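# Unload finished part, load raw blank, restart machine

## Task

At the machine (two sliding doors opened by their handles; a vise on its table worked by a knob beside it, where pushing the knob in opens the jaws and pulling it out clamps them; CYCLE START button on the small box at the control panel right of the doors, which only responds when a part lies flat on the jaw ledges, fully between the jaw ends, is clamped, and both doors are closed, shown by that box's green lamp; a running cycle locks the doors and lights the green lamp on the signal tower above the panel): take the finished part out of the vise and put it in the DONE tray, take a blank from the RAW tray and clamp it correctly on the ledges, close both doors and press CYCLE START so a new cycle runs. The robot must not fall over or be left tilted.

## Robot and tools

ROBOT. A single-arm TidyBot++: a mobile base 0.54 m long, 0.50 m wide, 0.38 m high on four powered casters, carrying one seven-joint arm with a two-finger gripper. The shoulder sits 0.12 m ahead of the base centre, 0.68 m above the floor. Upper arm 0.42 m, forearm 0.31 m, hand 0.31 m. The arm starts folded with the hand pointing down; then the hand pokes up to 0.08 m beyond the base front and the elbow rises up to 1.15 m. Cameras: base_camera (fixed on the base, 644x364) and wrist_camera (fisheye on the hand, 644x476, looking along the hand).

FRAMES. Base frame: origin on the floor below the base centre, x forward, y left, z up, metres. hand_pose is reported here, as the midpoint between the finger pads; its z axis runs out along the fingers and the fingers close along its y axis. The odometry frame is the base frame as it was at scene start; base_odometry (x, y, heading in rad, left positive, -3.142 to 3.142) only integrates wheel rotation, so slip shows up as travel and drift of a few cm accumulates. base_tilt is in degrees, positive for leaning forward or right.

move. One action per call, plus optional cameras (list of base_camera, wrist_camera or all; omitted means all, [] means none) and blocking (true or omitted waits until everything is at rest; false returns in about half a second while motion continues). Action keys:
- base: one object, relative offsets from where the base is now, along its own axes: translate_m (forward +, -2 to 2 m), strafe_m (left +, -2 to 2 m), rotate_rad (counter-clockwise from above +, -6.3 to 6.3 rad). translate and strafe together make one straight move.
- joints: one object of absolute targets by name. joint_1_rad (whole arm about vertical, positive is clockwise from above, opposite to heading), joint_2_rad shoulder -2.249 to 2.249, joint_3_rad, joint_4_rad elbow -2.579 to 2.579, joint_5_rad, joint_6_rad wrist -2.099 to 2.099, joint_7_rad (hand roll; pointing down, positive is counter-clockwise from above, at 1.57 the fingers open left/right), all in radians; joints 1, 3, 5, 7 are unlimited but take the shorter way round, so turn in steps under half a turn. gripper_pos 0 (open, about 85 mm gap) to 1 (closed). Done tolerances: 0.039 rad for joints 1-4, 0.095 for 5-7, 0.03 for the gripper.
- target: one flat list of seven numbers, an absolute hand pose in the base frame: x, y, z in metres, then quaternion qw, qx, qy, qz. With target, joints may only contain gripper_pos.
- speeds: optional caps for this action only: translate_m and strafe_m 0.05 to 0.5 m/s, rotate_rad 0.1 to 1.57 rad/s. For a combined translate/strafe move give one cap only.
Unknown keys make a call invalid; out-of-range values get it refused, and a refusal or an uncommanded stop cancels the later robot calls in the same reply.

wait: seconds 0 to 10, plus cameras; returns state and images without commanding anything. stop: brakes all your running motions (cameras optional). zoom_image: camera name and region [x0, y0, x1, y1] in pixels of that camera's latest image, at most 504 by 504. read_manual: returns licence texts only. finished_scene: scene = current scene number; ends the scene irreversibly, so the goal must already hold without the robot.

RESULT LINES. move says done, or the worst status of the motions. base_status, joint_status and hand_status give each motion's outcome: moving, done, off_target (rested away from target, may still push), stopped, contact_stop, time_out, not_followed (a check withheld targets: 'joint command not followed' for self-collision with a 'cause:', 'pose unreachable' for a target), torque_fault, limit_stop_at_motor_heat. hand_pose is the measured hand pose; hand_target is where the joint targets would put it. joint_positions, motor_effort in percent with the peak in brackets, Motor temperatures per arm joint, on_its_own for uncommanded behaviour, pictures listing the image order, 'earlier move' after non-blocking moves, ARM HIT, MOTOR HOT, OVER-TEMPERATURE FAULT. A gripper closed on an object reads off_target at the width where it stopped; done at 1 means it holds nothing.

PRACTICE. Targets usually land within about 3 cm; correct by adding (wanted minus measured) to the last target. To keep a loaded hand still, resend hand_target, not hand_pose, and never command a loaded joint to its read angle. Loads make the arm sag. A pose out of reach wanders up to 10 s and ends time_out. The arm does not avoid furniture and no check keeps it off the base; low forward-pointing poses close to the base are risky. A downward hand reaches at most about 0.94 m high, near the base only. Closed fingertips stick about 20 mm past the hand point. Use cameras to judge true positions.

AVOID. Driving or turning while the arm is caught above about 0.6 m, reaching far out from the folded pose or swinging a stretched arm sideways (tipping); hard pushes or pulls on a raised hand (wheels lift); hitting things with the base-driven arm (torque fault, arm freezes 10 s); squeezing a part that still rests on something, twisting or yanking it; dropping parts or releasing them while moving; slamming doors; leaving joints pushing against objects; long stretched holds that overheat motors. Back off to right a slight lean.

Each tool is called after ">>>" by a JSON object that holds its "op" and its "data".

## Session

>>> {"op": "move", "data": {}}

Scene clock: 0.00 s.
Motor temperatures (°C): [30 30 30 34 33 45 45]
base_odometry: x=+0.000 y=+0.000 heading=+0.000
base_tilt: forward=-0.2 right=-0.2
base_status: not commanded
joint_positions: joint_1_rad=+0.040 joint_2_rad=-0.352 joint_3_rad=+3.122 joint_4_rad=-2.550 joint_5_rad=-0.031 joint_6_rad=-0.881 joint_7_rad=+1.523 gripper_pos=+0.000
joint_status: not commanded
motor_effort: joint_1_rad=+0 joint_2_rad=-1 joint_3_rad=+0 joint_4_rad=+14 joint_5_rad=-1 joint_6_rad=+2 joint_7_rad=+1
hand_pose: x=+0.2479 y=+0.0054 z=+0.5815 quat_wxyz=(-0.009, +0.998, -0.044, +0.031) (m; base frame)
hand_target: x=+0.2478 y=+0.0054 z=+0.5815 quat_wxyz=(-0.009, +0.998, -0.044, +0.031) (m; base frame)
hand_status: not commanded
pictures: base_camera, wrist_camera
camera_calibration:
wrist_camera: T_world_to_cam=[[-0.100296, -0.994301, -0.0361391, 0.0504065], [-0.99379, 0.101871, -0.0447622, 0.326783], [0.0481886, 0.0314252, -0.998344, 0.698327], [0, 0, 0, 1]] pos_world=[0.296158, -0.00511578, 0.71362]

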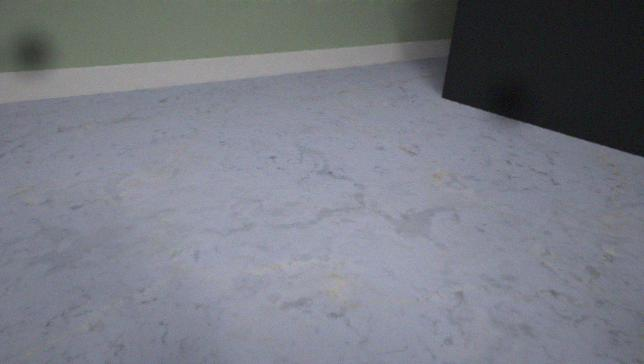

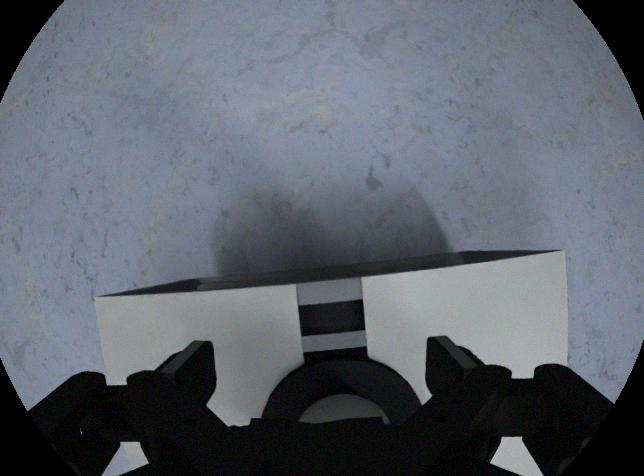

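>>> {"op": "move", "data": {"joints": {"joint_1_rad": 0.6, "joint_2_rad": -0.3, "joint_3_rad": 3.14, "joint_4_rad": -2.1, "joint_5_rad": 0.0, "joint_6_rad": 0.15, "joint_7_rad": 1.57}, "cameras": ["wrist_camera"]}}

>>> {"op": "move", "data": {"joints": {"joint_1_rad": 2.0}, "cameras": ["wrist_camera"]}}

>>> {"op": "move", "data": {"joints": {"joint_1_rad": 3.6}, "cameras": ["wrist_camera"]}}

Scene clock: 14.47 s.
Motor temperatures (°C): [30 30 30 34 33 45 45]
move: done
base_odometry: x=+0.000 y=+0.000 heading=+0.000
base_tilt: forward=-0.1 right=-0.2
base_status: not commanded
joint_positions: joint_1_rad=+0.583 joint_2_rad=-0.327 joint_3_rad=+3.126 joint_4_rad=-2.112 joint_5_rad=-0.031 joint_6_rad=+0.099 joint_7_rad=+1.523 gripper_pos=+0.000
joint_status: all done
motor_effort: joint_1_rad=+0(2) joint_2_rad=-9(10) joint_3_rad=-1(1) joint_4_rad=+22(22) joint_5_rad=+0(2) joint_6_rad=+10(10) joint_7_rad=+1(2)
hand_pose: x=+0.5255 y=-0.2573 z=+0.9772 quat_wxyz=(+0.164, +0.708, -0.237, +0.644) (m; base frame)
hand_target: x=+0.5264 y=-0.2760 z=+0.9877 quat_wxyz=(+0.200, +0.702, -0.217, +0.648) (m; base frame)
hand_status: not commanded
pictures: wrist_camera
camera_calibration:
wrist_camera: T_world_to_cam=[[-0.536365, -0.839414, -0.0877313, 0.150715], [-0.0641966, 0.144224, -0.98746, 1.09077], [0.841541, -0.524007, -0.131244, -0.318886], [0, 0, 0, 1]] pos_world=[0.419218, -0.197902, 1.04846]

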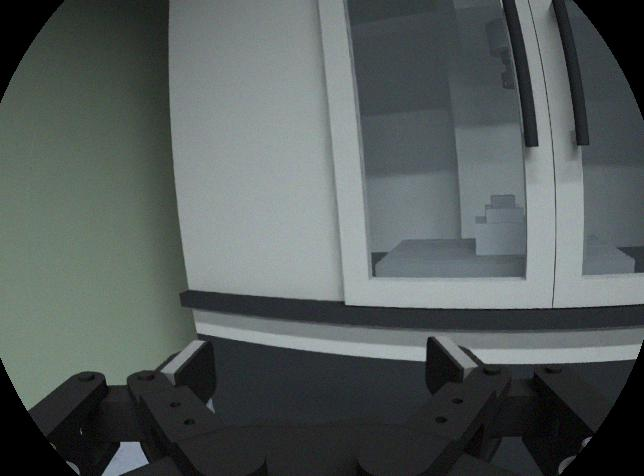

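Scene clock: 17.10 s.
Motor temperatures (°C): [30 30 30 35 33 45 45]
move: done
base_odometry: x=+0.000 y=+0.000 heading=+0.000
base_tilt: forward=-0.1 right=-0.3
base_status: not commanded
joint_positions: joint_1_rad=+1.983 joint_2_rad=-0.326 joint_3_rad=+3.129 joint_4_rad=-2.112 joint_5_rad=-0.031 joint_6_rad=+0.101 joint_7_rad=+1.523 gripper_pos=+0.000
joint_status: all done
motor_effort: joint_1_rad=+1(3) joint_2_rad=-9(10) joint_3_rad=-1(2) joint_4_rad=+22(22) joint_5_rad=+1(2) joint_6_rad=+9(10) joint_7_rad=+1(2)
hand_pose: x=-0.0674 y=-0.4440 z=+0.9775 quat_wxyz=(+0.541, +0.388, -0.638, +0.387) (m; base frame)
hand_target: x=-0.0837 y=-0.4484 z=+0.9877 quat_wxyz=(+0.571, +0.397, -0.618, +0.367) (m; base frame)
hand_status: not commanded
pictures: wrist_camera
camera_calibration:
wrist_camera: T_world_to_cam=[[-0.917076, 0.388676, -0.0888922, 0.196778], [0.131961, 0.0854992, -0.987561, 1.06718], [-0.376241, -0.917399, -0.129699, -0.175981], [0, 0, 0, 1]] pos_world=[-0.026577, -0.329171, 1.04858]

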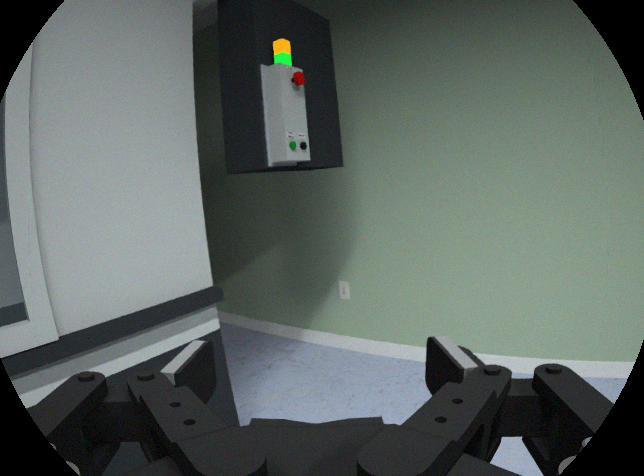

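Scene clock: 19.90 s.
Motor temperatures (°C): [30 30 30 35 33 45 45]
move: done
base_odometry: x=+0.000 y=+0.000 heading=+0.000
base_tilt: forward=-0.1 right=-0.2
base_status: not commanded
joint_positions: joint_1_rad=+3.583 joint_2_rad=-0.325 joint_3_rad=+3.131 joint_4_rad=-2.112 joint_5_rad=-0.031 joint_6_rad=+0.102 joint_7_rad=+1.523 gripper_pos=+0.000
joint_status: all done
motor_effort: joint_1_rad=+0(2) joint_2_rad=-10(11) joint_3_rad=+0(2) joint_4_rad=+22(22) joint_5_rad=+0(1) joint_6_rad=+9(10) joint_7_rad=+1(2)
hand_pose: x=-0.3191 y=+0.2002 z=+0.9775 quat_wxyz=(+0.655, -0.188, -0.722, -0.119) (m; base frame)
hand_target: x=-0.3233 y=+0.2157 z=+0.9877 quat_wxyz=(+0.661, -0.166, -0.715, -0.154) (m; base frame)
hand_status: not commanded
pictures: wrist_camera
camera_calibration:
wrist_camera: T_world_to_cam=[[0.416746, 0.904611, -0.089456, 0.0384332], [0.0811927, -0.135058, -0.987505, 1.07315], [-0.90539, 0.404276, -0.129733, -0.113136], [0, 0, 0, 1]] pos_world=[-0.205581, 0.155909, 1.0485]

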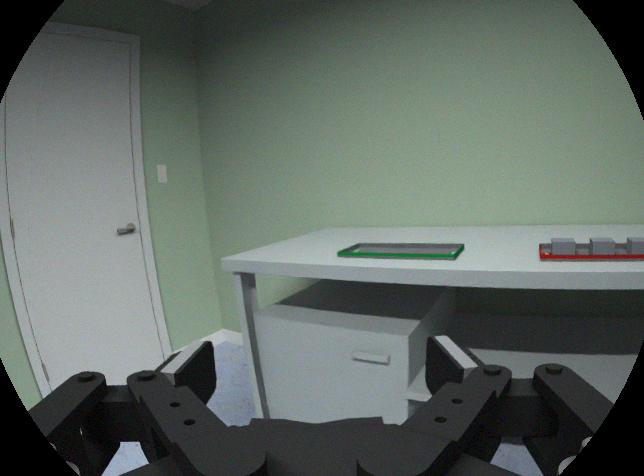

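>>> {"op": "move", "data": {"base": {"rotate_rad": -1.01}, "joints": {"joint_1_rad": 0.0}, "cameras": []}}

>>> {"op": "move", "data": {"base": {"translate_m": 0.08, "strafe_m": 0.09}, "joints": {"joint_2_rad": 0.171, "joint_4_rad": -1.069, "joint_5_rad": 0.0, "joint_6_rad": -0.394, "joint_7_rad": 1.57, "gripper_pos": 1.0}, "cameras": ["wrist_camera", "base_camera"]}}

Scene clock: 50.50 s.
Motor temperatures (°C): [30 30 30 35 33 45 45]
move: done
base_odometry: x=+0.000 y=+0.000 heading=-1.010
base_tilt: forward=-0.1 right=-0.2
base_status: done
joint_positions: joint_1_rad=+6.266 joint_2_rad=-0.322 joint_3_rad=+3.132 joint_4_rad=-2.112 joint_5_rad=-0.031 joint_6_rad=+0.102 joint_7_rad=+1.523 gripper_pos=+0.000
joint_status: all done
motor_effort: joint_1_rad=+1(2) joint_2_rad=-10(11) joint_3_rad=-1(2) joint_4_rad=+22(22) joint_5_rad=+1(2) joint_6_rad=+9(10) joint_7_rad=+1(2)
hand_pose: x=+0.6014 y=+0.0141 z=+0.9763 quat_wxyz=(+0.033, -0.747, +0.019, -0.664) (m; base frame)
hand_target: x=+0.6111 y=+0.0022 z=+0.9877 quat_wxyz=(+0.001, -0.735, +0.000, -0.679) (m; base frame)
hand_status: not commanded
pictures: none
No camera images: "cameras" was empty.

Scene clock: 52.80 s.
Motor temperatures (°C): [30 30 30 35 33 45 45]
move: done
base_odometry: x=+0.119 y=-0.020 heading=-1.010
base_tilt: forward=-0.1 right=-0.3
base_status: done
joint_positions: joint_1_rad=+6.268 joint_2_rad=+0.141 joint_3_rad=+3.132 joint_4_rad=-1.086 joint_5_rad=-0.031 joint_6_rad=-0.340 joint_7_rad=+1.523 gripper_pos=+0.999
joint_status: all done
motor_effort: joint_1_rad=+1(2) joint_2_rad=-26(28) joint_3_rad=-1(3) joint_4_rad=+21(24) joint_5_rad=+0(1) joint_6_rad=+10(11) joint_7_rad=+1(2)
hand_pose: x=+0.7850 y=+0.0205 z=+1.2057 quat_wxyz=(+0.040, -0.705, +0.015, -0.707) (m; base frame)
hand_target: x=+0.7986 y=+0.0023 z=+1.1789 quat_wxyz=(+0.001, -0.729, +0.000, -0.684) (m; base frame)
hand_status: not commanded
pictures: base_camera, wrist_camera
camera_calibration:
wrist_camera: T_world_to_cam=[[0.0491887, -0.994559, -0.0918355, 0.0916287], [-0.0157537, 0.0911628, -0.995711, 1.26603], [0.998665, 0.0504245, -0.0111838, -0.641638], [0, 0, 0, 1]] pos_world=[0.656219, 0.00806986, 1.26184]

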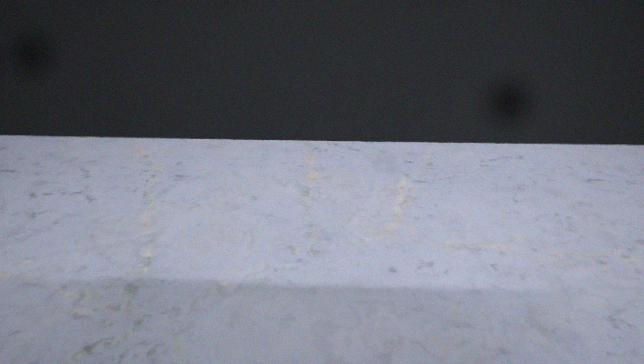

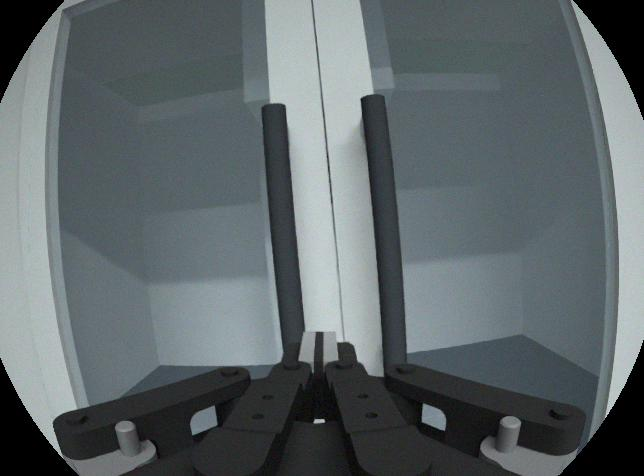

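>>> {"op": "move", "data": {"base": {"rotate_rad": 0.03, "translate_m": 0.08}, "joints": {"joint_1_rad": 0.015, "joint_2_rad": 0.19, "joint_4_rad": -1.055, "joint_5_rad": 0.03, "joint_7_rad": 1.62}, "cameras": ["wrist_camera", "base_camera"]}}

Scene clock: 71.60 s.
Motor temperatures (°C): [30 31 30 35 33 45 45]
move: done
base_odometry: x=+0.162 y=-0.088 heading=-0.980
base_tilt: forward=-0.1 right=-0.2
base_status: done
joint_positions: joint_1_rad=+6.286 joint_2_rad=+0.181 joint_3_rad=+3.132 joint_4_rad=-1.065 joint_5_rad=-0.025 joint_6_rad=-0.348 joint_7_rad=+1.562 gripper_pos=+0.999
joint_status: all done
motor_effort: joint_1_rad=+0(2) joint_2_rad=-28(32) joint_3_rad=-1(2) joint_4_rad=+21(23) joint_5_rad=+0(2) joint_6_rad=+10(10) joint_7_rad=+1(2)
hand_pose: x=+0.8039 y=+0.0075 z=+1.1887 quat_wxyz=(+0.017, -0.715, +0.007, -0.699) (m; base frame)
hand_target: x=+0.8067 y=-0.0116 z=+1.1745 quat_wxyz=(-0.035, -0.730, -0.019, -0.682) (m; base frame)
hand_status: not commanded
pictures: base_camera, wrist_camera
camera_calibration:
wrist_camera: T_world_to_cam=[[0.0274205, -0.998449, -0.0484587, 0.0421749], [-0.0405908, 0.0473249, -0.998054, 1.27359], [0.9988, 0.0293342, -0.0392302, -0.626631], [0, 0, 0, 1]] pos_world=[0.676419, 0.000218604, 1.24857]

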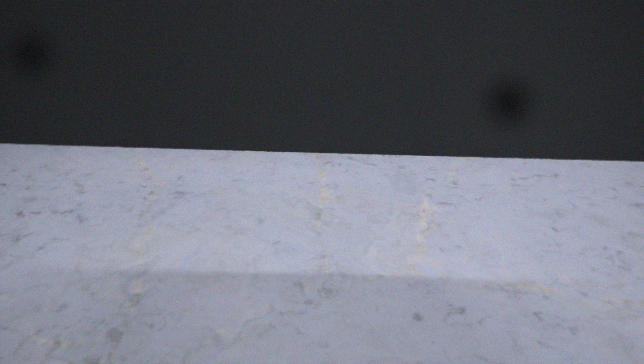

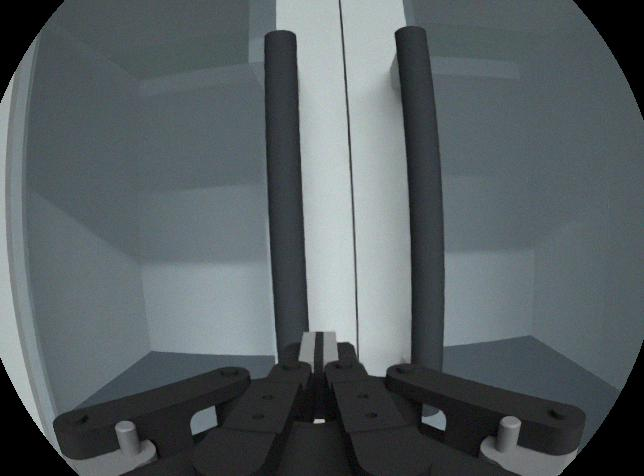

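>>> {"op": "move", "data": {"base": {"strafe_m": -0.033, "translate_m": 0.165}, "speeds": {"translate_m": 0.2}, "cameras": ["wrist_camera"]}}

Scene clock: 77.73 s.
Motor temperatures (°C): [30 31 30 35 33 45 45]
move: done
base_odometry: x=+0.226 y=-0.243 heading=-0.980
base_tilt: forward=-0.1 right=-0.3
base_status: done
joint_positions: joint_1_rad=+6.283 joint_2_rad=+0.177 joint_3_rad=+3.128 joint_4_rad=-1.065 joint_5_rad=-0.025 joint_6_rad=-0.350 joint_7_rad=+1.562 gripper_pos=+0.999
joint_status: not commanded
motor_effort: joint_1_rad=+4(7) joint_2_rad=-26(31) joint_3_rad=+2(5) joint_4_rad=+22(22) joint_5_rad=+2(2) joint_6_rad=+10(11) joint_7_rad=+1(2)
hand_pose: x=+0.8016 y=+0.0118 z=+1.1912 quat_wxyz=(+0.020, -0.714, +0.005, -0.699) (m; base frame)
hand_target: x=+0.8067 y=-0.0116 z=+1.1745 quat_wxyz=(-0.035, -0.730, -0.019, -0.682) (m; base frame)
hand_status: not commanded
pictures: wrist_camera
camera_calibration:
wrist_camera: T_world_to_cam=[[0.0344054, -0.998206, -0.0489988, 0.0417424], [-0.0384413, 0.0476698, -0.998123, 1.27416], [0.998668, 0.0362244, -0.0367322, -0.627268], [0, 0, 0, 1]] pos_world=[0.673977, 0.00365121, 1.25077]

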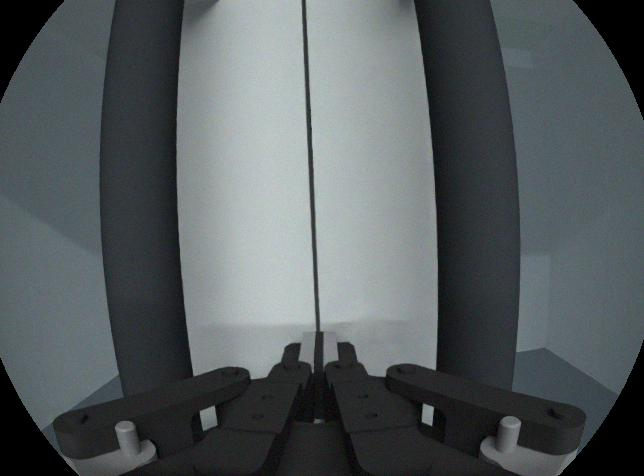

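>>> {"op": "move", "data": {"base": {"strafe_m": 0.44}, "speeds": {"strafe_m": 0.17}, "cameras": ["wrist_camera"]}}

Scene clock: 89.97 s.
Motor temperatures (°C): [30 31 30 35 33 45 45]
move: done
base_odometry: x=+0.592 y=+0.002 heading=-0.979
base_tilt: forward=-0.1 right=-0.2
base_status: done
joint_positions: joint_1_rad=+6.395 joint_2_rad=+0.158 joint_3_rad=+3.219 joint_4_rad=-1.058 joint_5_rad=-0.004 joint_6_rad=-0.377 joint_7_rad=+1.562 gripper_pos=+0.999
joint_status: not commanded
motor_effort: joint_1_rad=-15(31) joint_2_rad=-18(29) joint_3_rad=-14(28) joint_4_rad=+24(24) joint_5_rad=-3(7) joint_6_rad=+14(14) joint_7_rad=+1(2)
hand_pose: x=+0.7814 y=-0.1175 z=+1.2001 quat_wxyz=(-0.065, -0.711, +0.067, -0.697) (m; base frame)
hand_target: x=+0.8067 y=-0.0116 z=+1.1745 quat_wxyz=(-0.035, -0.730, -0.019, -0.682) (m; base frame)
hand_status: not commanded
pictures: wrist_camera
camera_calibration:
wrist_camera: T_world_to_cam=[[-0.172179, -0.984959, -0.0144783, 0.0353451], [-0.0346224, 0.0207397, -0.999185, 1.28359], [0.984457, -0.171538, -0.0376726, -0.614351], [0, 0, 0, 1]] pos_world=[0.655329, -0.0971921, 1.25991]

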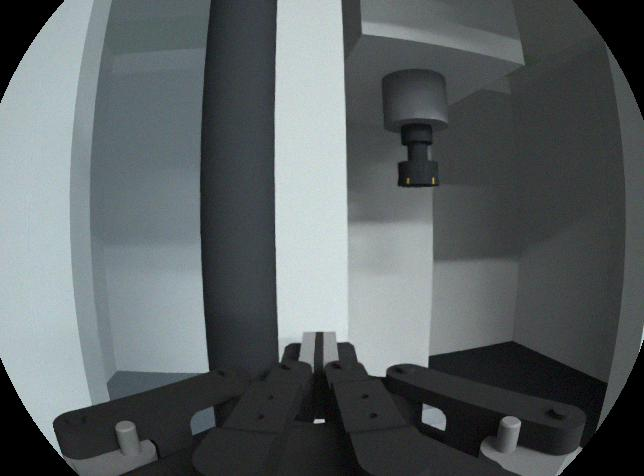

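>>> {"op": "move", "data": {"base": {"strafe_m": 0.06}, "speeds": {"strafe_m": 0.1}, "cameras": ["wrist_camera"]}}

Scene clock: 93.03 s.
Motor temperatures (°C): [30 31 30 35 33 45 45]
move: done
base_odometry: x=+0.641 y=+0.035 heading=-0.980
base_tilt: forward=-0.2 right=-0.3
base_status: done
joint_positions: joint_1_rad=+6.398 joint_2_rad=+0.160 joint_3_rad=+3.221 joint_4_rad=-1.052 joint_5_rad=-0.003 joint_6_rad=-0.385 joint_7_rad=+1.562 gripper_pos=+0.999
joint_status: not commanded
motor_effort: joint_1_rad=-16(26) joint_2_rad=-21(28) joint_3_rad=-15(23) joint_4_rad=+22(25) joint_5_rad=-4(7) joint_6_rad=+11(15) joint_7_rad=+2(2)
hand_pose: x=+0.7812 y=-0.1210 z=+1.1996 quat_wxyz=(-0.067, -0.713, +0.068, -0.695) (m; base frame)
hand_target: x=+0.8067 y=-0.0116 z=+1.1745 quat_wxyz=(-0.035, -0.730, -0.019, -0.682) (m; base frame)
hand_status: not commanded
pictures: wrist_camera
camera_calibration:
wrist_camera: T_world_to_cam=[[-0.177959, -0.983957, -0.0126236, 0.0342965], [-0.0394645, 0.0199545, -0.999022, 1.28661], [0.983246, -0.177287, -0.0423824, -0.608804], [0, 0, 0, 1]] pos_world=[0.655483, -0.0998603, 1.25998]

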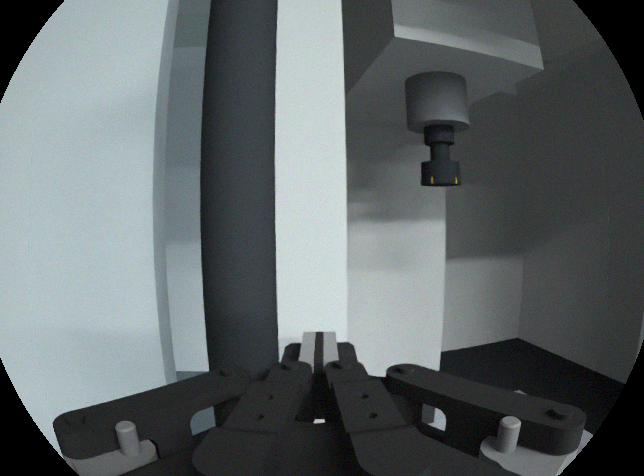

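>>> {"op": "move", "data": {"base": {"strafe_m": 0.03}, "speeds": {"strafe_m": 0.1}, "cameras": []}}

>>> {"op": "move", "data": {"base": {"strafe_m": -0.16}, "speeds": {"strafe_m": 0.3}, "cameras": ["wrist_camera"]}}

Scene clock: 96.37 s.
Motor temperatures (°C): [30 31 30 35 33 45 45]
move: done
base_odometry: x=+0.666 y=+0.052 heading=-0.980
base_tilt: forward=-0.2 right=-0.2
base_status: done
joint_positions: joint_1_rad=+6.408 joint_2_rad=+0.163 joint_3_rad=+3.229 joint_4_rad=-1.048 joint_5_rad=-0.002 joint_6_rad=-0.387 joint_7_rad=+1.562 gripper_pos=+0.999
joint_status: not commanded
motor_effort: joint_1_rad=-18(24) joint_2_rad=-22(28) joint_3_rad=-17(23) joint_4_rad=+22(23) joint_5_rad=-5(7) joint_6_rad=+11(12) joint_7_rad=+2(2)
hand_pose: x=+0.7801 y=-0.1329 z=+1.1992 quat_wxyz=(-0.075, -0.713, +0.074, -0.693) (m; base frame)
hand_target: x=+0.8067 y=-0.0116 z=+1.1745 quat_wxyz=(-0.035, -0.730, -0.019, -0.682) (m; base frame)
hand_status: not commanded
pictures: none
No camera images: "cameras" was empty.

Scene clock: 97.77 s.
Motor temperatures (°C): [30 31 30 35 33 45 45]
move: done
base_odometry: x=+0.533 y=-0.037 heading=-0.980
base_tilt: forward=-0.1 right=-0.3
base_status: done
joint_positions: joint_1_rad=+6.305 joint_2_rad=+0.173 joint_3_rad=+3.145 joint_4_rad=-1.048 joint_5_rad=-0.002 joint_6_rad=-0.392 joint_7_rad=+1.562 gripper_pos=+0.999
joint_status: not commanded
motor_effort: joint_1_rad=+1(19) joint_2_rad=-27(29) joint_3_rad=-1(18) joint_4_rad=+21(25) joint_5_rad=+0(5) joint_6_rad=+10(16) joint_7_rad=+1(2)
hand_pose: x=+0.7976 y=-0.0150 z=+1.1909 quat_wxyz=(-0.005, -0.722, +0.012, -0.692) (m; base frame)
hand_target: x=+0.8067 y=-0.0116 z=+1.1745 quat_wxyz=(-0.035, -0.730, -0.019, -0.682) (m; base frame)
hand_status: not commanded
pictures: wrist_camera
camera_calibration:
wrist_camera: T_world_to_cam=[[-0.0115991, -0.99965, -0.0237623, 0.0217245], [-0.0583921, 0.0244005, -0.997995, 1.29042], [0.998226, -0.0101883, -0.0586547, -0.596572], [0, 0, 0, 1]] pos_world=[0.671116, -0.015848, 1.25336]

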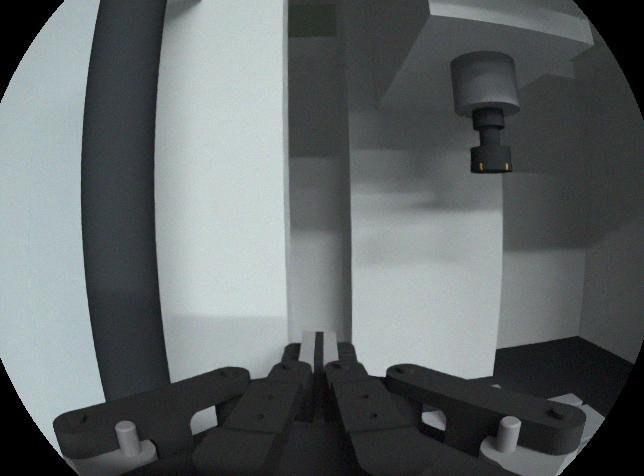

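>>> {"op": "move", "data": {"base": {"strafe_m": -0.34}, "cameras": []}}

>>> {"op": "move", "data": {"base": {"strafe_m": -0.54}, "speeds": {"strafe_m": 0.17}, "cameras": ["wrist_camera"]}}

Scene clock: 105.07 s.
Motor temperatures (°C): [30 31 30 35 33 45 45]
move: done
base_odometry: x=+0.251 y=-0.227 heading=-0.979
base_tilt: forward=-0.1 right=-0.3
base_status: done
joint_positions: joint_1_rad=+6.303 joint_2_rad=+0.173 joint_3_rad=+3.144 joint_4_rad=-1.048 joint_5_rad=-0.002 joint_6_rad=-0.392 joint_7_rad=+1.562 gripper_pos=+0.999
joint_status: not commanded
motor_effort: joint_1_rad=+1(4) joint_2_rad=-27(28) joint_3_rad=-1(4) joint_4_rad=+21(22) joint_5_rad=+0(1) joint_6_rad=+10(10) joint_7_rad=+1(2)
hand_pose: x=+0.7976 y=-0.0130 z=+1.1909 quat_wxyz=(-0.004, -0.722, +0.011, -0.692) (m; base frame)
hand_target: x=+0.8067 y=-0.0116 z=+1.1745 quat_wxyz=(-0.035, -0.730, -0.019, -0.682) (m; base frame)
hand_status: not commanded
pictures: none
No camera images: "cameras" was empty.

Scene clock: 108.97 s.
Motor temperatures (°C): [30 31 30 35 33 45 45]
move: done
base_odometry: x=-0.197 y=-0.528 heading=-0.979
base_tilt: forward=-0.2 right=-0.3
base_status: done
joint_positions: joint_1_rad=+6.193 joint_2_rad=+0.139 joint_3_rad=+3.049 joint_4_rad=-1.063 joint_5_rad=-0.002 joint_6_rad=-0.403 joint_7_rad=+1.562 gripper_pos=+1.000
joint_status: not commanded
motor_effort: joint_1_rad=+18(34) joint_2_rad=-12(28) joint_3_rad=+14(28) joint_4_rad=+27(28) joint_5_rad=+5(10) joint_6_rad=+18(19) joint_7_rad=+2(2)
hand_pose: x=+0.7704 y=+0.1143 z=+1.2013 quat_wxyz=(+0.071, -0.717, -0.057, -0.691) (m; base frame)
hand_target: x=+0.8067 y=-0.0116 z=+1.1745 quat_wxyz=(-0.035, -0.730, -0.019, -0.682) (m; base frame)
hand_status: not commanded
pictures: wrist_camera
camera_calibration:
wrist_camera: T_world_to_cam=[[0.193484, -0.980393, -0.0373234, 0.00702325], [-0.0569488, 0.0267553, -0.998019, 1.29472], [0.979449, 0.195227, -0.0506554, -0.586112], [0, 0, 0, 1]] pos_world=[0.646441, 0.0866697, 1.26273]

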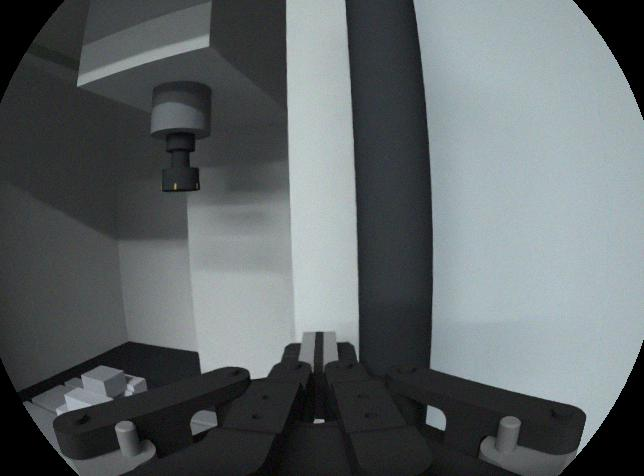

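>>> {"op": "move", "data": {"base": {"strafe_m": 0.41}, "blocking": false, "cameras": []}}

>>> {"op": "wait", "data": {"seconds": 0.3, "cameras": []}}

>>> {"op": "move", "data": {"joints": {"joint_1_rad": 0.0, "joint_2_rad": 0.174, "joint_3_rad": 3.14, "joint_4_rad": -0.61, "joint_5_rad": 0.0, "joint_6_rad": -1.86, "joint_7_rad": 1.62}, "cameras": []}}

>>> {"op": "move", "data": {"base": {"translate_m": 0.25}, "speeds": {"translate_m": 0.3}, "cameras": ["wrist_camera"]}}

Scene clock: 117.93 s.
Motor temperatures (°C): [30 31 30 35 33 45 45]
move: moving
base_odometry: x=-0.132 y=-0.485 heading=-0.979
base_tilt: forward=-0.2 right=-0.3
base_status: strafe_m moving
joint_positions: joint_1_rad=+6.258 joint_2_rad=+0.130 joint_3_rad=+3.104 joint_4_rad=-1.059 joint_5_rad=-0.002 joint_6_rad=-0.405 joint_7_rad=+1.562 gripper_pos=+1.000
joint_status: not commanded
motor_effort: joint_1_rad=+2(18) joint_2_rad=-19(19) joint_3_rad=+0(15) joint_4_rad=+20(28) joint_5_rad=+0(6) joint_6_rad=+11(19) joint_7_rad=+1(2)
hand_pose: x=+0.7750 y=+0.0400 z=+1.2087 quat_wxyz=(+0.028, -0.715, -0.017, -0.698) (m; base frame)
hand_target: x=+0.8067 y=-0.0116 z=+1.1745 quat_wxyz=(-0.035, -0.730, -0.019, -0.682) (m; base frame)
hand_status: not commanded
pictures: none
No camera images: "cameras" was empty.

Scene clock: 118.23 s.
Motor temperatures (°C): [30 31 30 35 33 45 45]
earlier move: moving
base_odometry: x=-0.062 y=-0.437 heading=-0.979
base_tilt: forward=-0.1 right=-0.2
base_status: strafe_m moving
joint_positions: joint_1_rad=+6.308 joint_2_rad=+0.150 joint_3_rad=+3.147 joint_4_rad=-1.054 joint_5_rad=-0.002 joint_6_rad=-0.403 joint_7_rad=+1.562 gripper_pos=+1.000
joint_status: not commanded
motor_effort: joint_1_rad=-3(18) joint_2_rad=-25(25) joint_3_rad=-4(15) joint_4_rad=+20(28) joint_5_rad=+0(6) joint_6_rad=+10(19) joint_7_rad=+1(2)
hand_pose: x=+0.7864 y=-0.0176 z=+1.1989 quat_wxyz=(-0.006, -0.720, +0.014, -0.694) (m; base frame)
hand_target: x=+0.8067 y=-0.0116 z=+1.1745 quat_wxyz=(-0.035, -0.730, -0.019, -0.682) (m; base frame)
hand_status: not commanded
wait: 0.30 s; no rest
pictures: none
No camera images: "cameras" was empty.

Scene clock: 120.53 s.
Motor temperatures (°C): [30 31 30 35 33 45 45]
move: done
base_odometry: x=+0.143 y=-0.299 heading=-0.979
base_tilt: forward=-0.1 right=-0.2
base_status: done
joint_positions: joint_1_rad=+6.294 joint_2_rad=+0.178 joint_3_rad=+3.143 joint_4_rad=-0.626 joint_5_rad=-0.002 joint_6_rad=-1.806 joint_7_rad=+1.562 gripper_pos=+1.000
joint_status: all done
motor_effort: joint_1_rad=+0(4) joint_2_rad=-21(31) joint_3_rad=-1(3) joint_4_rad=+15(24) joint_5_rad=+0(2) joint_6_rad=+6(10) joint_7_rad=+1(2)
hand_pose: x=+0.5777 y=-0.0035 z=+1.0459 quat_wxyz=(+0.000, -0.965, +0.009, -0.263) (m; base frame)
hand_target: x=+0.5624 y=+0.0019 z=+1.0453 quat_wxyz=(-0.006, -0.969, -0.025, -0.246) (m; base frame)
hand_status: not commanded
pictures: none
No camera images: "cameras" was empty.

Scene clock: 122.23 s.
Motor temperatures (°C): [30 31 30 35 33 45 45]
move: done
base_odometry: x=+0.283 y=-0.507 heading=-0.979
base_tilt: forward=-0.1 right=-0.2
base_status: done
joint_positions: joint_1_rad=+6.294 joint_2_rad=+0.174 joint_3_rad=+3.143 joint_4_rad=-0.624 joint_5_rad=-0.002 joint_6_rad=-1.813 joint_7_rad=+1.562 gripper_pos=+1.000
joint_status: not commanded
motor_effort: joint_1_rad=+0(2) joint_2_rad=-21(26) joint_3_rad=-1(1) joint_4_rad=+15(16) joint_5_rad=+0(2) joint_6_rad=+6(7) joint_7_rad=+1(2)
hand_pose: x=+0.5745 y=-0.0034 z=+1.0474 quat_wxyz=(+0.000, -0.965, +0.009, -0.263) (m; base frame)
hand_target: x=+0.5624 y=+0.0019 z=+1.0453 quat_wxyz=(-0.006, -0.969, -0.025, -0.246) (m; base frame)
hand_status: not commanded
pictures: wrist_camera
camera_calibration:
wrist_camera: T_world_to_cam=[[-0.0228347, -0.999446, -0.0242073, 0.0342129], [-0.870061, 0.0317932, -0.491918, 1.07012], [0.492415, 0.009829, -0.870305, 0.758607], [0, 0, 0, 1]] pos_world=[0.558302, -0.00728498, 1.18746]

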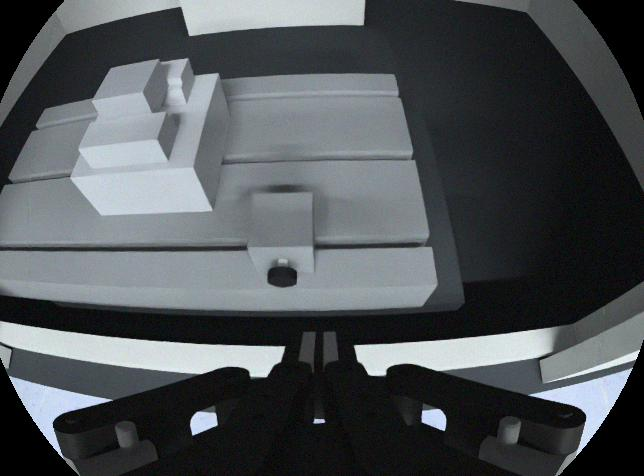

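>>> {"op": "move", "data": {"base": {"translate_m": -0.08, "strafe_m": 0.027}, "joints": {"joint_1_rad": 0.0, "joint_2_rad": 0.042, "joint_4_rad": -1.922, "joint_6_rad": -0.03}, "cameras": ["wrist_camera"]}}

Scene clock: 131.87 s.
Motor temperatures (°C): [30 31 30 35 33 45 45]
move: done
base_odometry: x=+0.261 y=-0.425 heading=-0.979
base_tilt: forward=-0.2 right=-0.2
base_status: done
joint_positions: joint_1_rad=+6.293 joint_2_rad=+0.060 joint_3_rad=+3.143 joint_4_rad=-1.900 joint_5_rad=-0.002 joint_6_rad=-0.081 joint_7_rad=+1.562 gripper_pos=+1.000
joint_status: all done
motor_effort: joint_1_rad=+0(2) joint_2_rad=-23(28) joint_3_rad=-1(2) joint_4_rad=+21(22) joint_5_rad=+1(1) joint_6_rad=+9(10) joint_7_rad=+1(2)
hand_pose: x=+0.7125 y=-0.0052 z=+0.8414 quat_wxyz=(+0.000, -0.852, +0.009, -0.523) (m; base frame)
hand_target: x=+0.7109 y=+0.0023 z=+0.8539 quat_wxyz=(-0.013, -0.840, -0.021, -0.543) (m; base frame)
hand_status: not commanded
pictures: wrist_camera
camera_calibration:
wrist_camera: T_world_to_cam=[[-0.00990423, -0.999566, -0.0277538, 0.0243399], [-0.467852, 0.029162, -0.883326, 1.13162], [0.883751, 0.00423601, -0.467937, -0.106023], [0, 0, 0, 1]] pos_world=[0.623369, -0.00822188, 0.950651]

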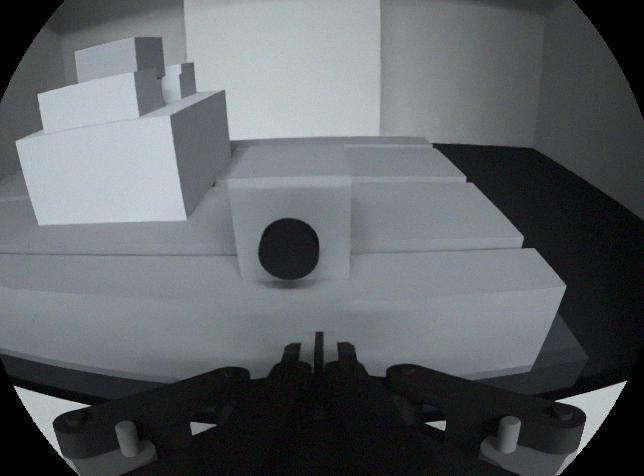

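>>> {"op": "move", "data": {"cameras": ["wrist_camera"]}}

Scene clock: 152.80 s.
Motor temperatures (°C): [30 31 30 35 33 45 45]
base_odometry: x=+0.261 y=-0.425 heading=-0.979
base_tilt: forward=-0.1 right=-0.3
base_status: done
joint_positions: joint_1_rad=+6.293 joint_2_rad=+0.060 joint_3_rad=+3.143 joint_4_rad=-1.900 joint_5_rad=-0.002 joint_6_rad=-0.079 joint_7_rad=+1.562 gripper_pos=+1.000
joint_status: all done
motor_effort: joint_1_rad=+0(2) joint_2_rad=-22(28) joint_3_rad=-1(2) joint_4_rad=+21(22) joint_5_rad=-1(1) joint_6_rad=+9(10) joint_7_rad=+1(2)
hand_pose: x=+0.7128 y=-0.0052 z=+0.8421 quat_wxyz=(+0.000, -0.852, +0.009, -0.524) (m; base frame)
hand_target: x=+0.7109 y=+0.0023 z=+0.8539 quat_wxyz=(-0.013, -0.840, -0.021, -0.543) (m; base frame)
hand_status: not commanded
pictures: wrist_camera
camera_calibration:
wrist_camera: T_world_to_cam=[[-0.00983304, -0.999567, -0.0277482, 0.024304], [-0.465432, 0.0291354, -0.884604, 1.13183], [0.885029, 0.00421657, -0.465517, -0.108933], [0, 0, 0, 1]] pos_world=[0.623438, -0.00822363, 0.951186]

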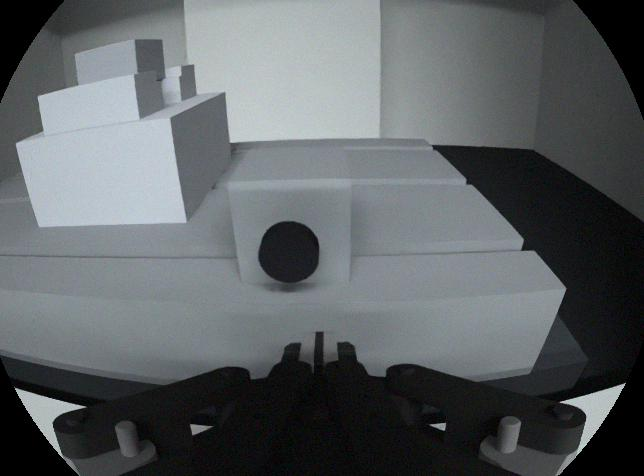

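>>> {"op": "move", "data": {"joints": {"joint_2_rad": 0.026, "joint_4_rad": -1.93, "joint_6_rad": 0.05}, "base": {"strafe_m": 0.013}, "speeds": {"strafe_m": 0.1}, "cameras": ["wrist_camera"]}}

Scene clock: 158.20 s.
Motor temperatures (°C): [30 31 30 35 33 45 45]
move: done
base_odometry: x=+0.271 y=-0.418 heading=-0.979
base_tilt: forward=-0.1 right=-0.3
base_status: done
joint_positions: joint_1_rad=+6.288 joint_2_rad=+0.039 joint_3_rad=+3.141 joint_4_rad=-1.913 joint_5_rad=-0.002 joint_6_rad=+0.012 joint_7_rad=+1.562 gripper_pos=+1.000
joint_status: all done
motor_effort: joint_1_rad=+0(3) joint_2_rad=-22(25) joint_3_rad=-1(4) joint_4_rad=+21(23) joint_5_rad=+0(1) joint_6_rad=+9(10) joint_7_rad=+1(2)
hand_pose: x=+0.7175 y=-0.0010 z=+0.8730 quat_wxyz=(+0.002, -0.825, +0.006, -0.565) (m; base frame)
hand_target: x=+0.7152 y=+0.0023 z=+0.8819 quat_wxyz=(-0.014, -0.815, -0.021, -0.579) (m; base frame)
hand_status: not commanded
pictures: wrist_camera
camera_calibration:
wrist_camera: T_world_to_cam=[[0.0000086065, -0.999621, -0.0275212, 0.0221802], [-0.376364, 0.0254944, -0.926121, 1.13353], [0.926472, 0.010366, -0.376222, -0.206412], [0, 0, 0, 1]] pos_world=[0.617857, -0.00458726, 0.972743]

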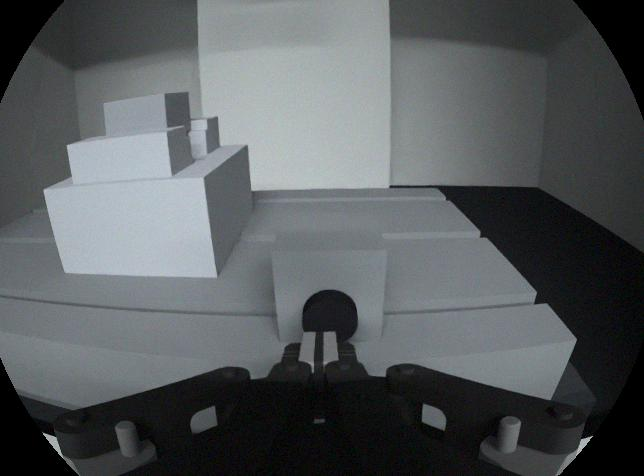

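>>> {"op": "move", "data": {"base": {"translate_m": 0.04, "strafe_m": -0.004}, "speeds": {"translate_m": 0.08}, "cameras": ["wrist_camera"]}}

>>> {"op": "move", "data": {"base": {"translate_m": 0.02}, "speeds": {"translate_m": 0.06}, "cameras": ["wrist_camera"]}}

Scene clock: 162.13 s.
Motor temperatures (°C): [30 31 30 35 33 45 45]
move: done
base_odometry: x=+0.291 y=-0.453 heading=-0.979
base_tilt: forward=-0.1 right=-0.3
base_status: done
joint_positions: joint_1_rad=+6.288 joint_2_rad=+0.013 joint_3_rad=+3.141 joint_4_rad=-1.935 joint_5_rad=-0.002 joint_6_rad=+0.013 joint_7_rad=+1.562 gripper_pos=+1.000
joint_status: not commanded
motor_effort: joint_1_rad=+1(2) joint_2_rad=-20(22) joint_3_rad=-1(1) joint_4_rad=+22(26) joint_5_rad=+0(1) joint_6_rad=+10(13) joint_7_rad=+1(2)
hand_pose: x=+0.7076 y=-0.0007 z=+0.8762 quat_wxyz=(+0.002, -0.823, +0.006, -0.568) (m; base frame)
hand_target: x=+0.7152 y=+0.0023 z=+0.8819 quat_wxyz=(-0.014, -0.815, -0.021, -0.579) (m; base frame)
hand_status: not commanded
pictures: wrist_camera
camera_calibration:
wrist_camera: T_world_to_cam=[[0.000635981, -0.999622, -0.027479, 0.0221059], [-0.370985, 0.0252823, -0.928295, 1.13086], [0.928639, 0.0107847, -0.370829, -0.20226], [0, 0, 0, 1]] pos_world=[0.607343, -0.00431179, 0.975373]

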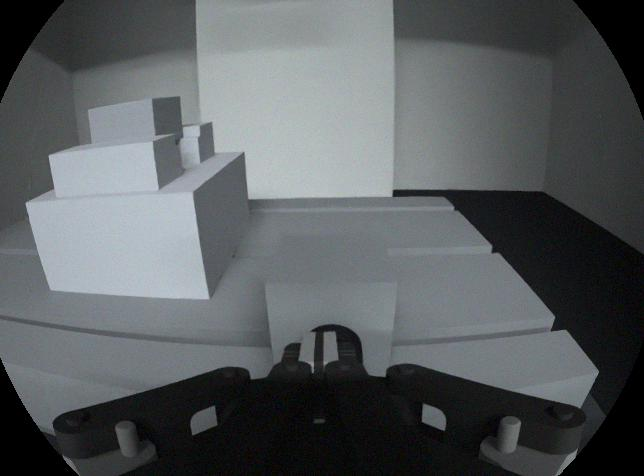

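Scene clock: 163.10 s.
Motor temperatures (°C): [30 31 30 35 33 45 45]
move: done
base_odometry: x=+0.302 y=-0.469 heading=-0.978
base_tilt: forward=-0.1 right=-0.3
base_status: done
joint_positions: joint_1_rad=+6.288 joint_2_rad=-0.014 joint_3_rad=+3.141 joint_4_rad=-1.960 joint_5_rad=-0.002 joint_6_rad=+0.011 joint_7_rad=+1.562 gripper_pos=+1.000
joint_status: not commanded
motor_effort: joint_1_rad=+0(2) joint_2_rad=-12(20) joint_3_rad=-1(2) joint_4_rad=+28(34) joint_5_rad=+0(1) joint_6_rad=+14(19) joint_7_rad=+1(2)
hand_pose: x=+0.6964 y=-0.0006 z=+0.8766 quat_wxyz=(+0.002, -0.823, +0.006, -0.568) (m; base frame)
hand_target: x=+0.7152 y=+0.0023 z=+0.8819 quat_wxyz=(-0.014, -0.815, -0.021, -0.579) (m; base frame)
hand_status: not commanded
pictures: wrist_camera
camera_calibration:
wrist_camera: T_world_to_cam=[[0.000629831, -0.999623, -0.0274568, 0.0221533], [-0.371326, 0.0252599, -0.928159, 1.1272], [0.928502, 0.01078, -0.37117, -0.19134], [0, 0, 0, 1]] pos_world=[0.596204, -0.00426539, 0.975809]

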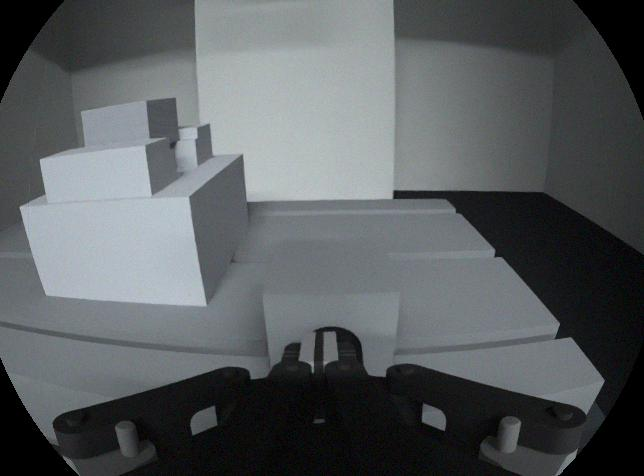

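>>> {"op": "move", "data": {"base": {"translate_m": 0.015}, "speeds": {"translate_m": 0.06}, "cameras": []}}

>>> {"op": "move", "data": {"base": {"translate_m": 0.015}, "speeds": {"translate_m": 0.06}, "cameras": ["wrist_camera"]}}

Scene clock: 166.47 s.
Motor temperatures (°C): [30 31 30 35 33 45 45]
move: done
base_odometry: x=+0.310 y=-0.481 heading=-0.979
base_tilt: forward=-0.2 right=-0.3
base_status: done
joint_positions: joint_1_rad=+6.288 joint_2_rad=-0.047 joint_3_rad=+3.141 joint_4_rad=-1.987 joint_5_rad=-0.002 joint_6_rad=+0.002 joint_7_rad=+1.562 gripper_pos=+1.000
joint_status: not commanded
motor_effort: joint_1_rad=-1(2) joint_2_rad=-5(13) joint_3_rad=-1(2) joint_4_rad=+34(37) joint_5_rad=+0(1) joint_6_rad=+18(21) joint_7_rad=+1(2)
hand_pose: x=+0.6829 y=-0.0006 z=+0.8766 quat_wxyz=(+0.002, -0.824, +0.006, -0.566) (m; base frame)
hand_target: x=+0.7152 y=+0.0023 z=+0.8819 quat_wxyz=(-0.014, -0.815, -0.021, -0.579) (m; base frame)
hand_status: not commanded
pictures: none
No camera images: "cameras" was empty.

Scene clock: 167.13 s.
Motor temperatures (°C): [30 31 30 35 33 45 45]
move: done
base_odometry: x=+0.318 y=-0.493 heading=-0.979
base_tilt: forward=-0.2 right=-0.3
base_status: done
joint_positions: joint_1_rad=+6.288 joint_2_rad=-0.079 joint_3_rad=+3.141 joint_4_rad=-2.010 joint_5_rad=-0.002 joint_6_rad=-0.015 joint_7_rad=+1.562 gripper_pos=+1.000
joint_status: not commanded
motor_effort: joint_1_rad=+0(2) joint_2_rad=+2(8) joint_3_rad=-1(1) joint_4_rad=+38(41) joint_5_rad=+0(1) joint_6_rad=+22(24) joint_7_rad=+1(2)
hand_pose: x=+0.6698 y=-0.0005 z=+0.8766 quat_wxyz=(+0.002, -0.826, +0.006, -0.563) (m; base frame)
hand_target: x=+0.7152 y=+0.0023 z=+0.8819 quat_wxyz=(-0.014, -0.815, -0.021, -0.579) (m; base frame)
hand_status: not commanded
pictures: wrist_camera
camera_calibration:
wrist_camera: T_world_to_cam=[[0.000376789, -0.999623, -0.0274577, 0.0224578], [-0.381383, 0.0252388, -0.924072, 1.12045], [0.924417, 0.0108201, -0.38123, -0.155062], [0, 0, 0, 1]] pos_world=[0.570656, -0.00415171, 0.976881]

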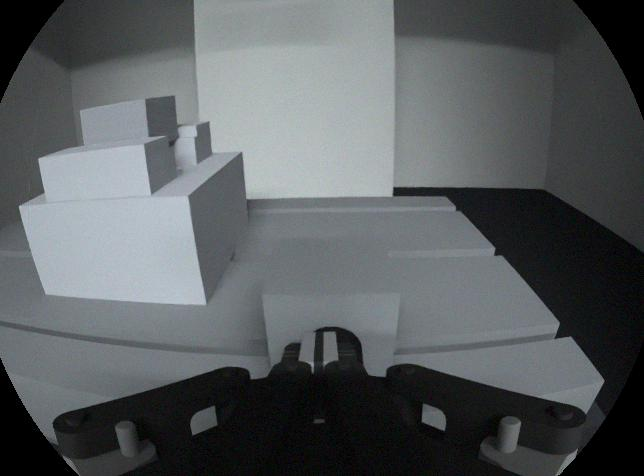

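>>> {"op": "move", "data": {"base": {"translate_m": -0.09}, "speeds": {"translate_m": 0.3}, "cameras": ["wrist_camera"]}}

Scene clock: 172.40 s.
Motor temperatures (°C): [30 31 30 35 33 45 45]
move: done
base_odometry: x=+0.268 y=-0.418 heading=-0.979
base_tilt: forward=-0.2 right=-0.3
base_status: done
joint_positions: joint_1_rad=+6.288 joint_2_rad=+0.019 joint_3_rad=+3.141 joint_4_rad=-1.928 joint_5_rad=-0.002 joint_6_rad=+0.037 joint_7_rad=+1.562 gripper_pos=+1.000
joint_status: not commanded
motor_effort: joint_1_rad=+1(1) joint_2_rad=-22(24) joint_3_rad=-1(2) joint_4_rad=+21(36) joint_5_rad=+0(1) joint_6_rad=+9(20) joint_7_rad=+1(2)
hand_pose: x=+0.7128 y=-0.0007 z=+0.8833 quat_wxyz=(+0.002, -0.816, +0.006, -0.578) (m; base frame)
hand_target: x=+0.7152 y=+0.0023 z=+0.8819 quat_wxyz=(-0.014, -0.815, -0.021, -0.579) (m; base frame)
hand_status: not commanded
pictures: wrist_camera
camera_calibration:
wrist_camera: T_world_to_cam=[[0.00125121, -0.999625, -0.0273621, 0.0217209], [-0.348534, 0.0252105, -0.936957, 1.13102], [0.937295, 0.010709, -0.348372, -0.230513], [0, 0, 0, 1]] pos_world=[0.610229, -0.00433217, 0.980003]

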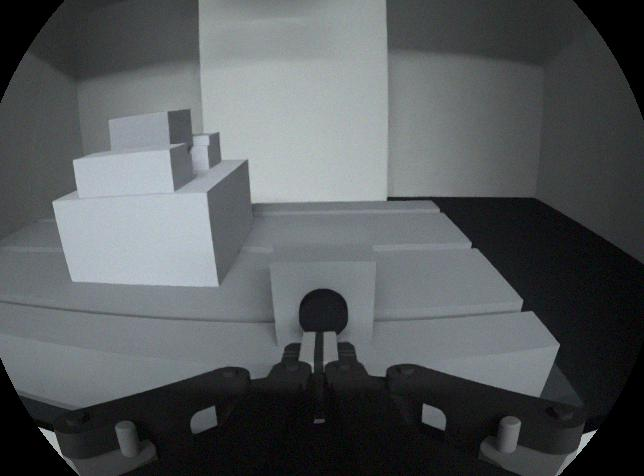

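>>> {"op": "zoom_image", "data": {"camera": "wrist_camera", "region": [40, 80, 420, 380]}}

Scaled by 1.326.

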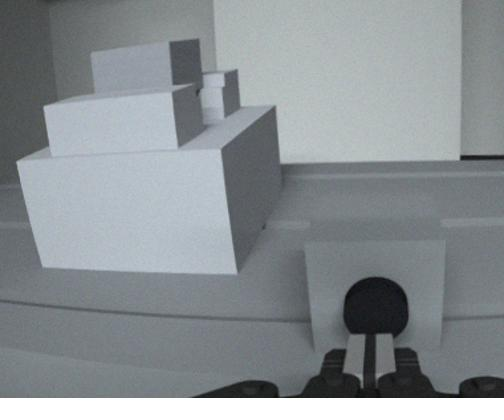

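>>> {"op": "move", "data": {"joints": {"joint_2_rad": 0.174, "joint_4_rad": -0.61, "joint_6_rad": -1.86, "gripper_pos": 0.0, "joint_7_rad": 1.62}, "base": {"strafe_m": 0.13}, "cameras": []}}

>>> {"op": "move", "data": {"base": {"translate_m": 0.12}, "cameras": ["wrist_camera"]}}

Scene clock: 194.67 s.
Motor temperatures (°C): [30 31 30 35 33 45 45]
move: done
base_odometry: x=+0.376 y=-0.345 heading=-0.979
base_tilt: forward=-0.1 right=-0.3
base_status: done
joint_positions: joint_1_rad=+6.282 joint_2_rad=+0.144 joint_3_rad=+3.138 joint_4_rad=-0.626 joint_5_rad=-0.002 joint_6_rad=-1.807 joint_7_rad=+1.562 gripper_pos=+0.000
joint_status: all done
motor_effort: joint_1_rad=+1(4) joint_2_rad=-20(24) joint_3_rad=-1(4) joint_4_rad=+15(23) joint_5_rad=+0(1) joint_6_rad=+6(10) joint_7_rad=+1(2)
hand_pose: x=+0.5649 y=+0.0039 z=+1.0608 quat_wxyz=(+0.003, -0.960, +0.001, -0.279) (m; base frame)
hand_target: x=+0.5624 y=+0.0019 z=+1.0453 quat_wxyz=(-0.006, -0.969, -0.025, -0.246) (m; base frame)
hand_status: not commanded
pictures: none
No camera images: "cameras" was empty.

Scene clock: 195.93 s.
Motor temperatures (°C): [30 31 30 35 33 45 45]
move: done
base_odometry: x=+0.443 y=-0.445 heading=-0.979
base_tilt: forward=-0.1 right=-0.2
base_status: done
joint_positions: joint_1_rad=+6.282 joint_2_rad=+0.170 joint_3_rad=+3.138 joint_4_rad=-0.623 joint_5_rad=-0.002 joint_6_rad=-1.813 joint_7_rad=+1.562 gripper_pos=+0.000
joint_status: not commanded
motor_effort: joint_1_rad=+0(1) joint_2_rad=-22(25) joint_3_rad=-1(1) joint_4_rad=+15(16) joint_5_rad=+1(1) joint_6_rad=+6(7) joint_7_rad=+1(2)
hand_pose: x=+0.5729 y=+0.0039 z=+1.0494 quat_wxyz=(+0.003, -0.964, +0.002, -0.265) (m; base frame)
hand_target: x=+0.5624 y=+0.0019 z=+1.0453 quat_wxyz=(-0.006, -0.969, -0.025, -0.246) (m; base frame)
hand_status: not commanded
pictures: wrist_camera
camera_calibration:
wrist_camera: T_world_to_cam=[[-0.00599552, -0.999666, -0.0251351, 0.0328427], [-0.868223, 0.0176748, -0.49586, 1.07271], [0.496138, 0.0188499, -0.868039, 0.756524], [0, 0, 0, 1]] pos_world=[0.556204, -0.000388583, 1.18943]

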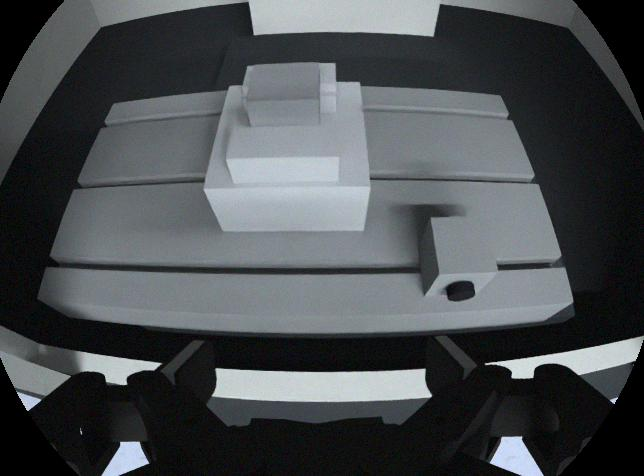

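>>> {"op": "zoom_image", "data": {"camera": "wrist_camera", "region": [180, 40, 400, 240]}}

>>> {"op": "zoom_image", "data": {"camera": "wrist_camera", "region": [400, 190, 520, 310]}}

Scaled by 2.291.

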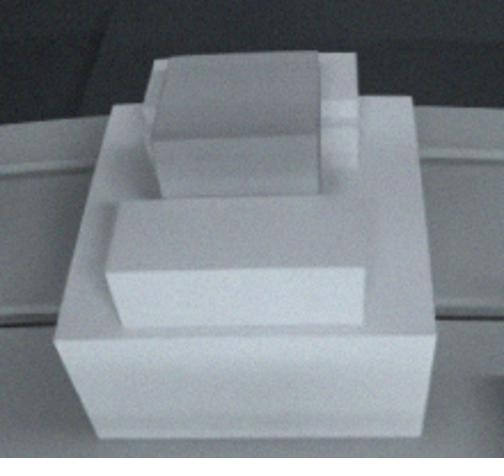

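Scaled by 4.200.

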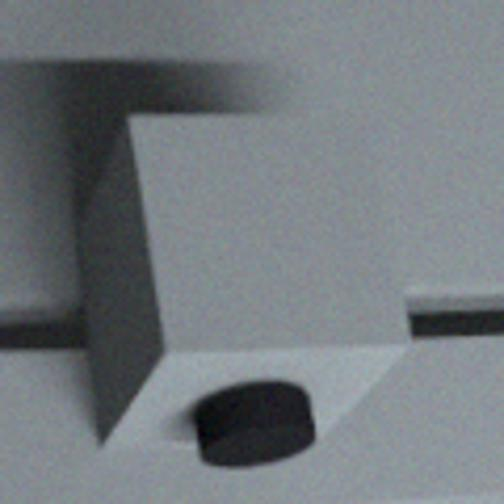

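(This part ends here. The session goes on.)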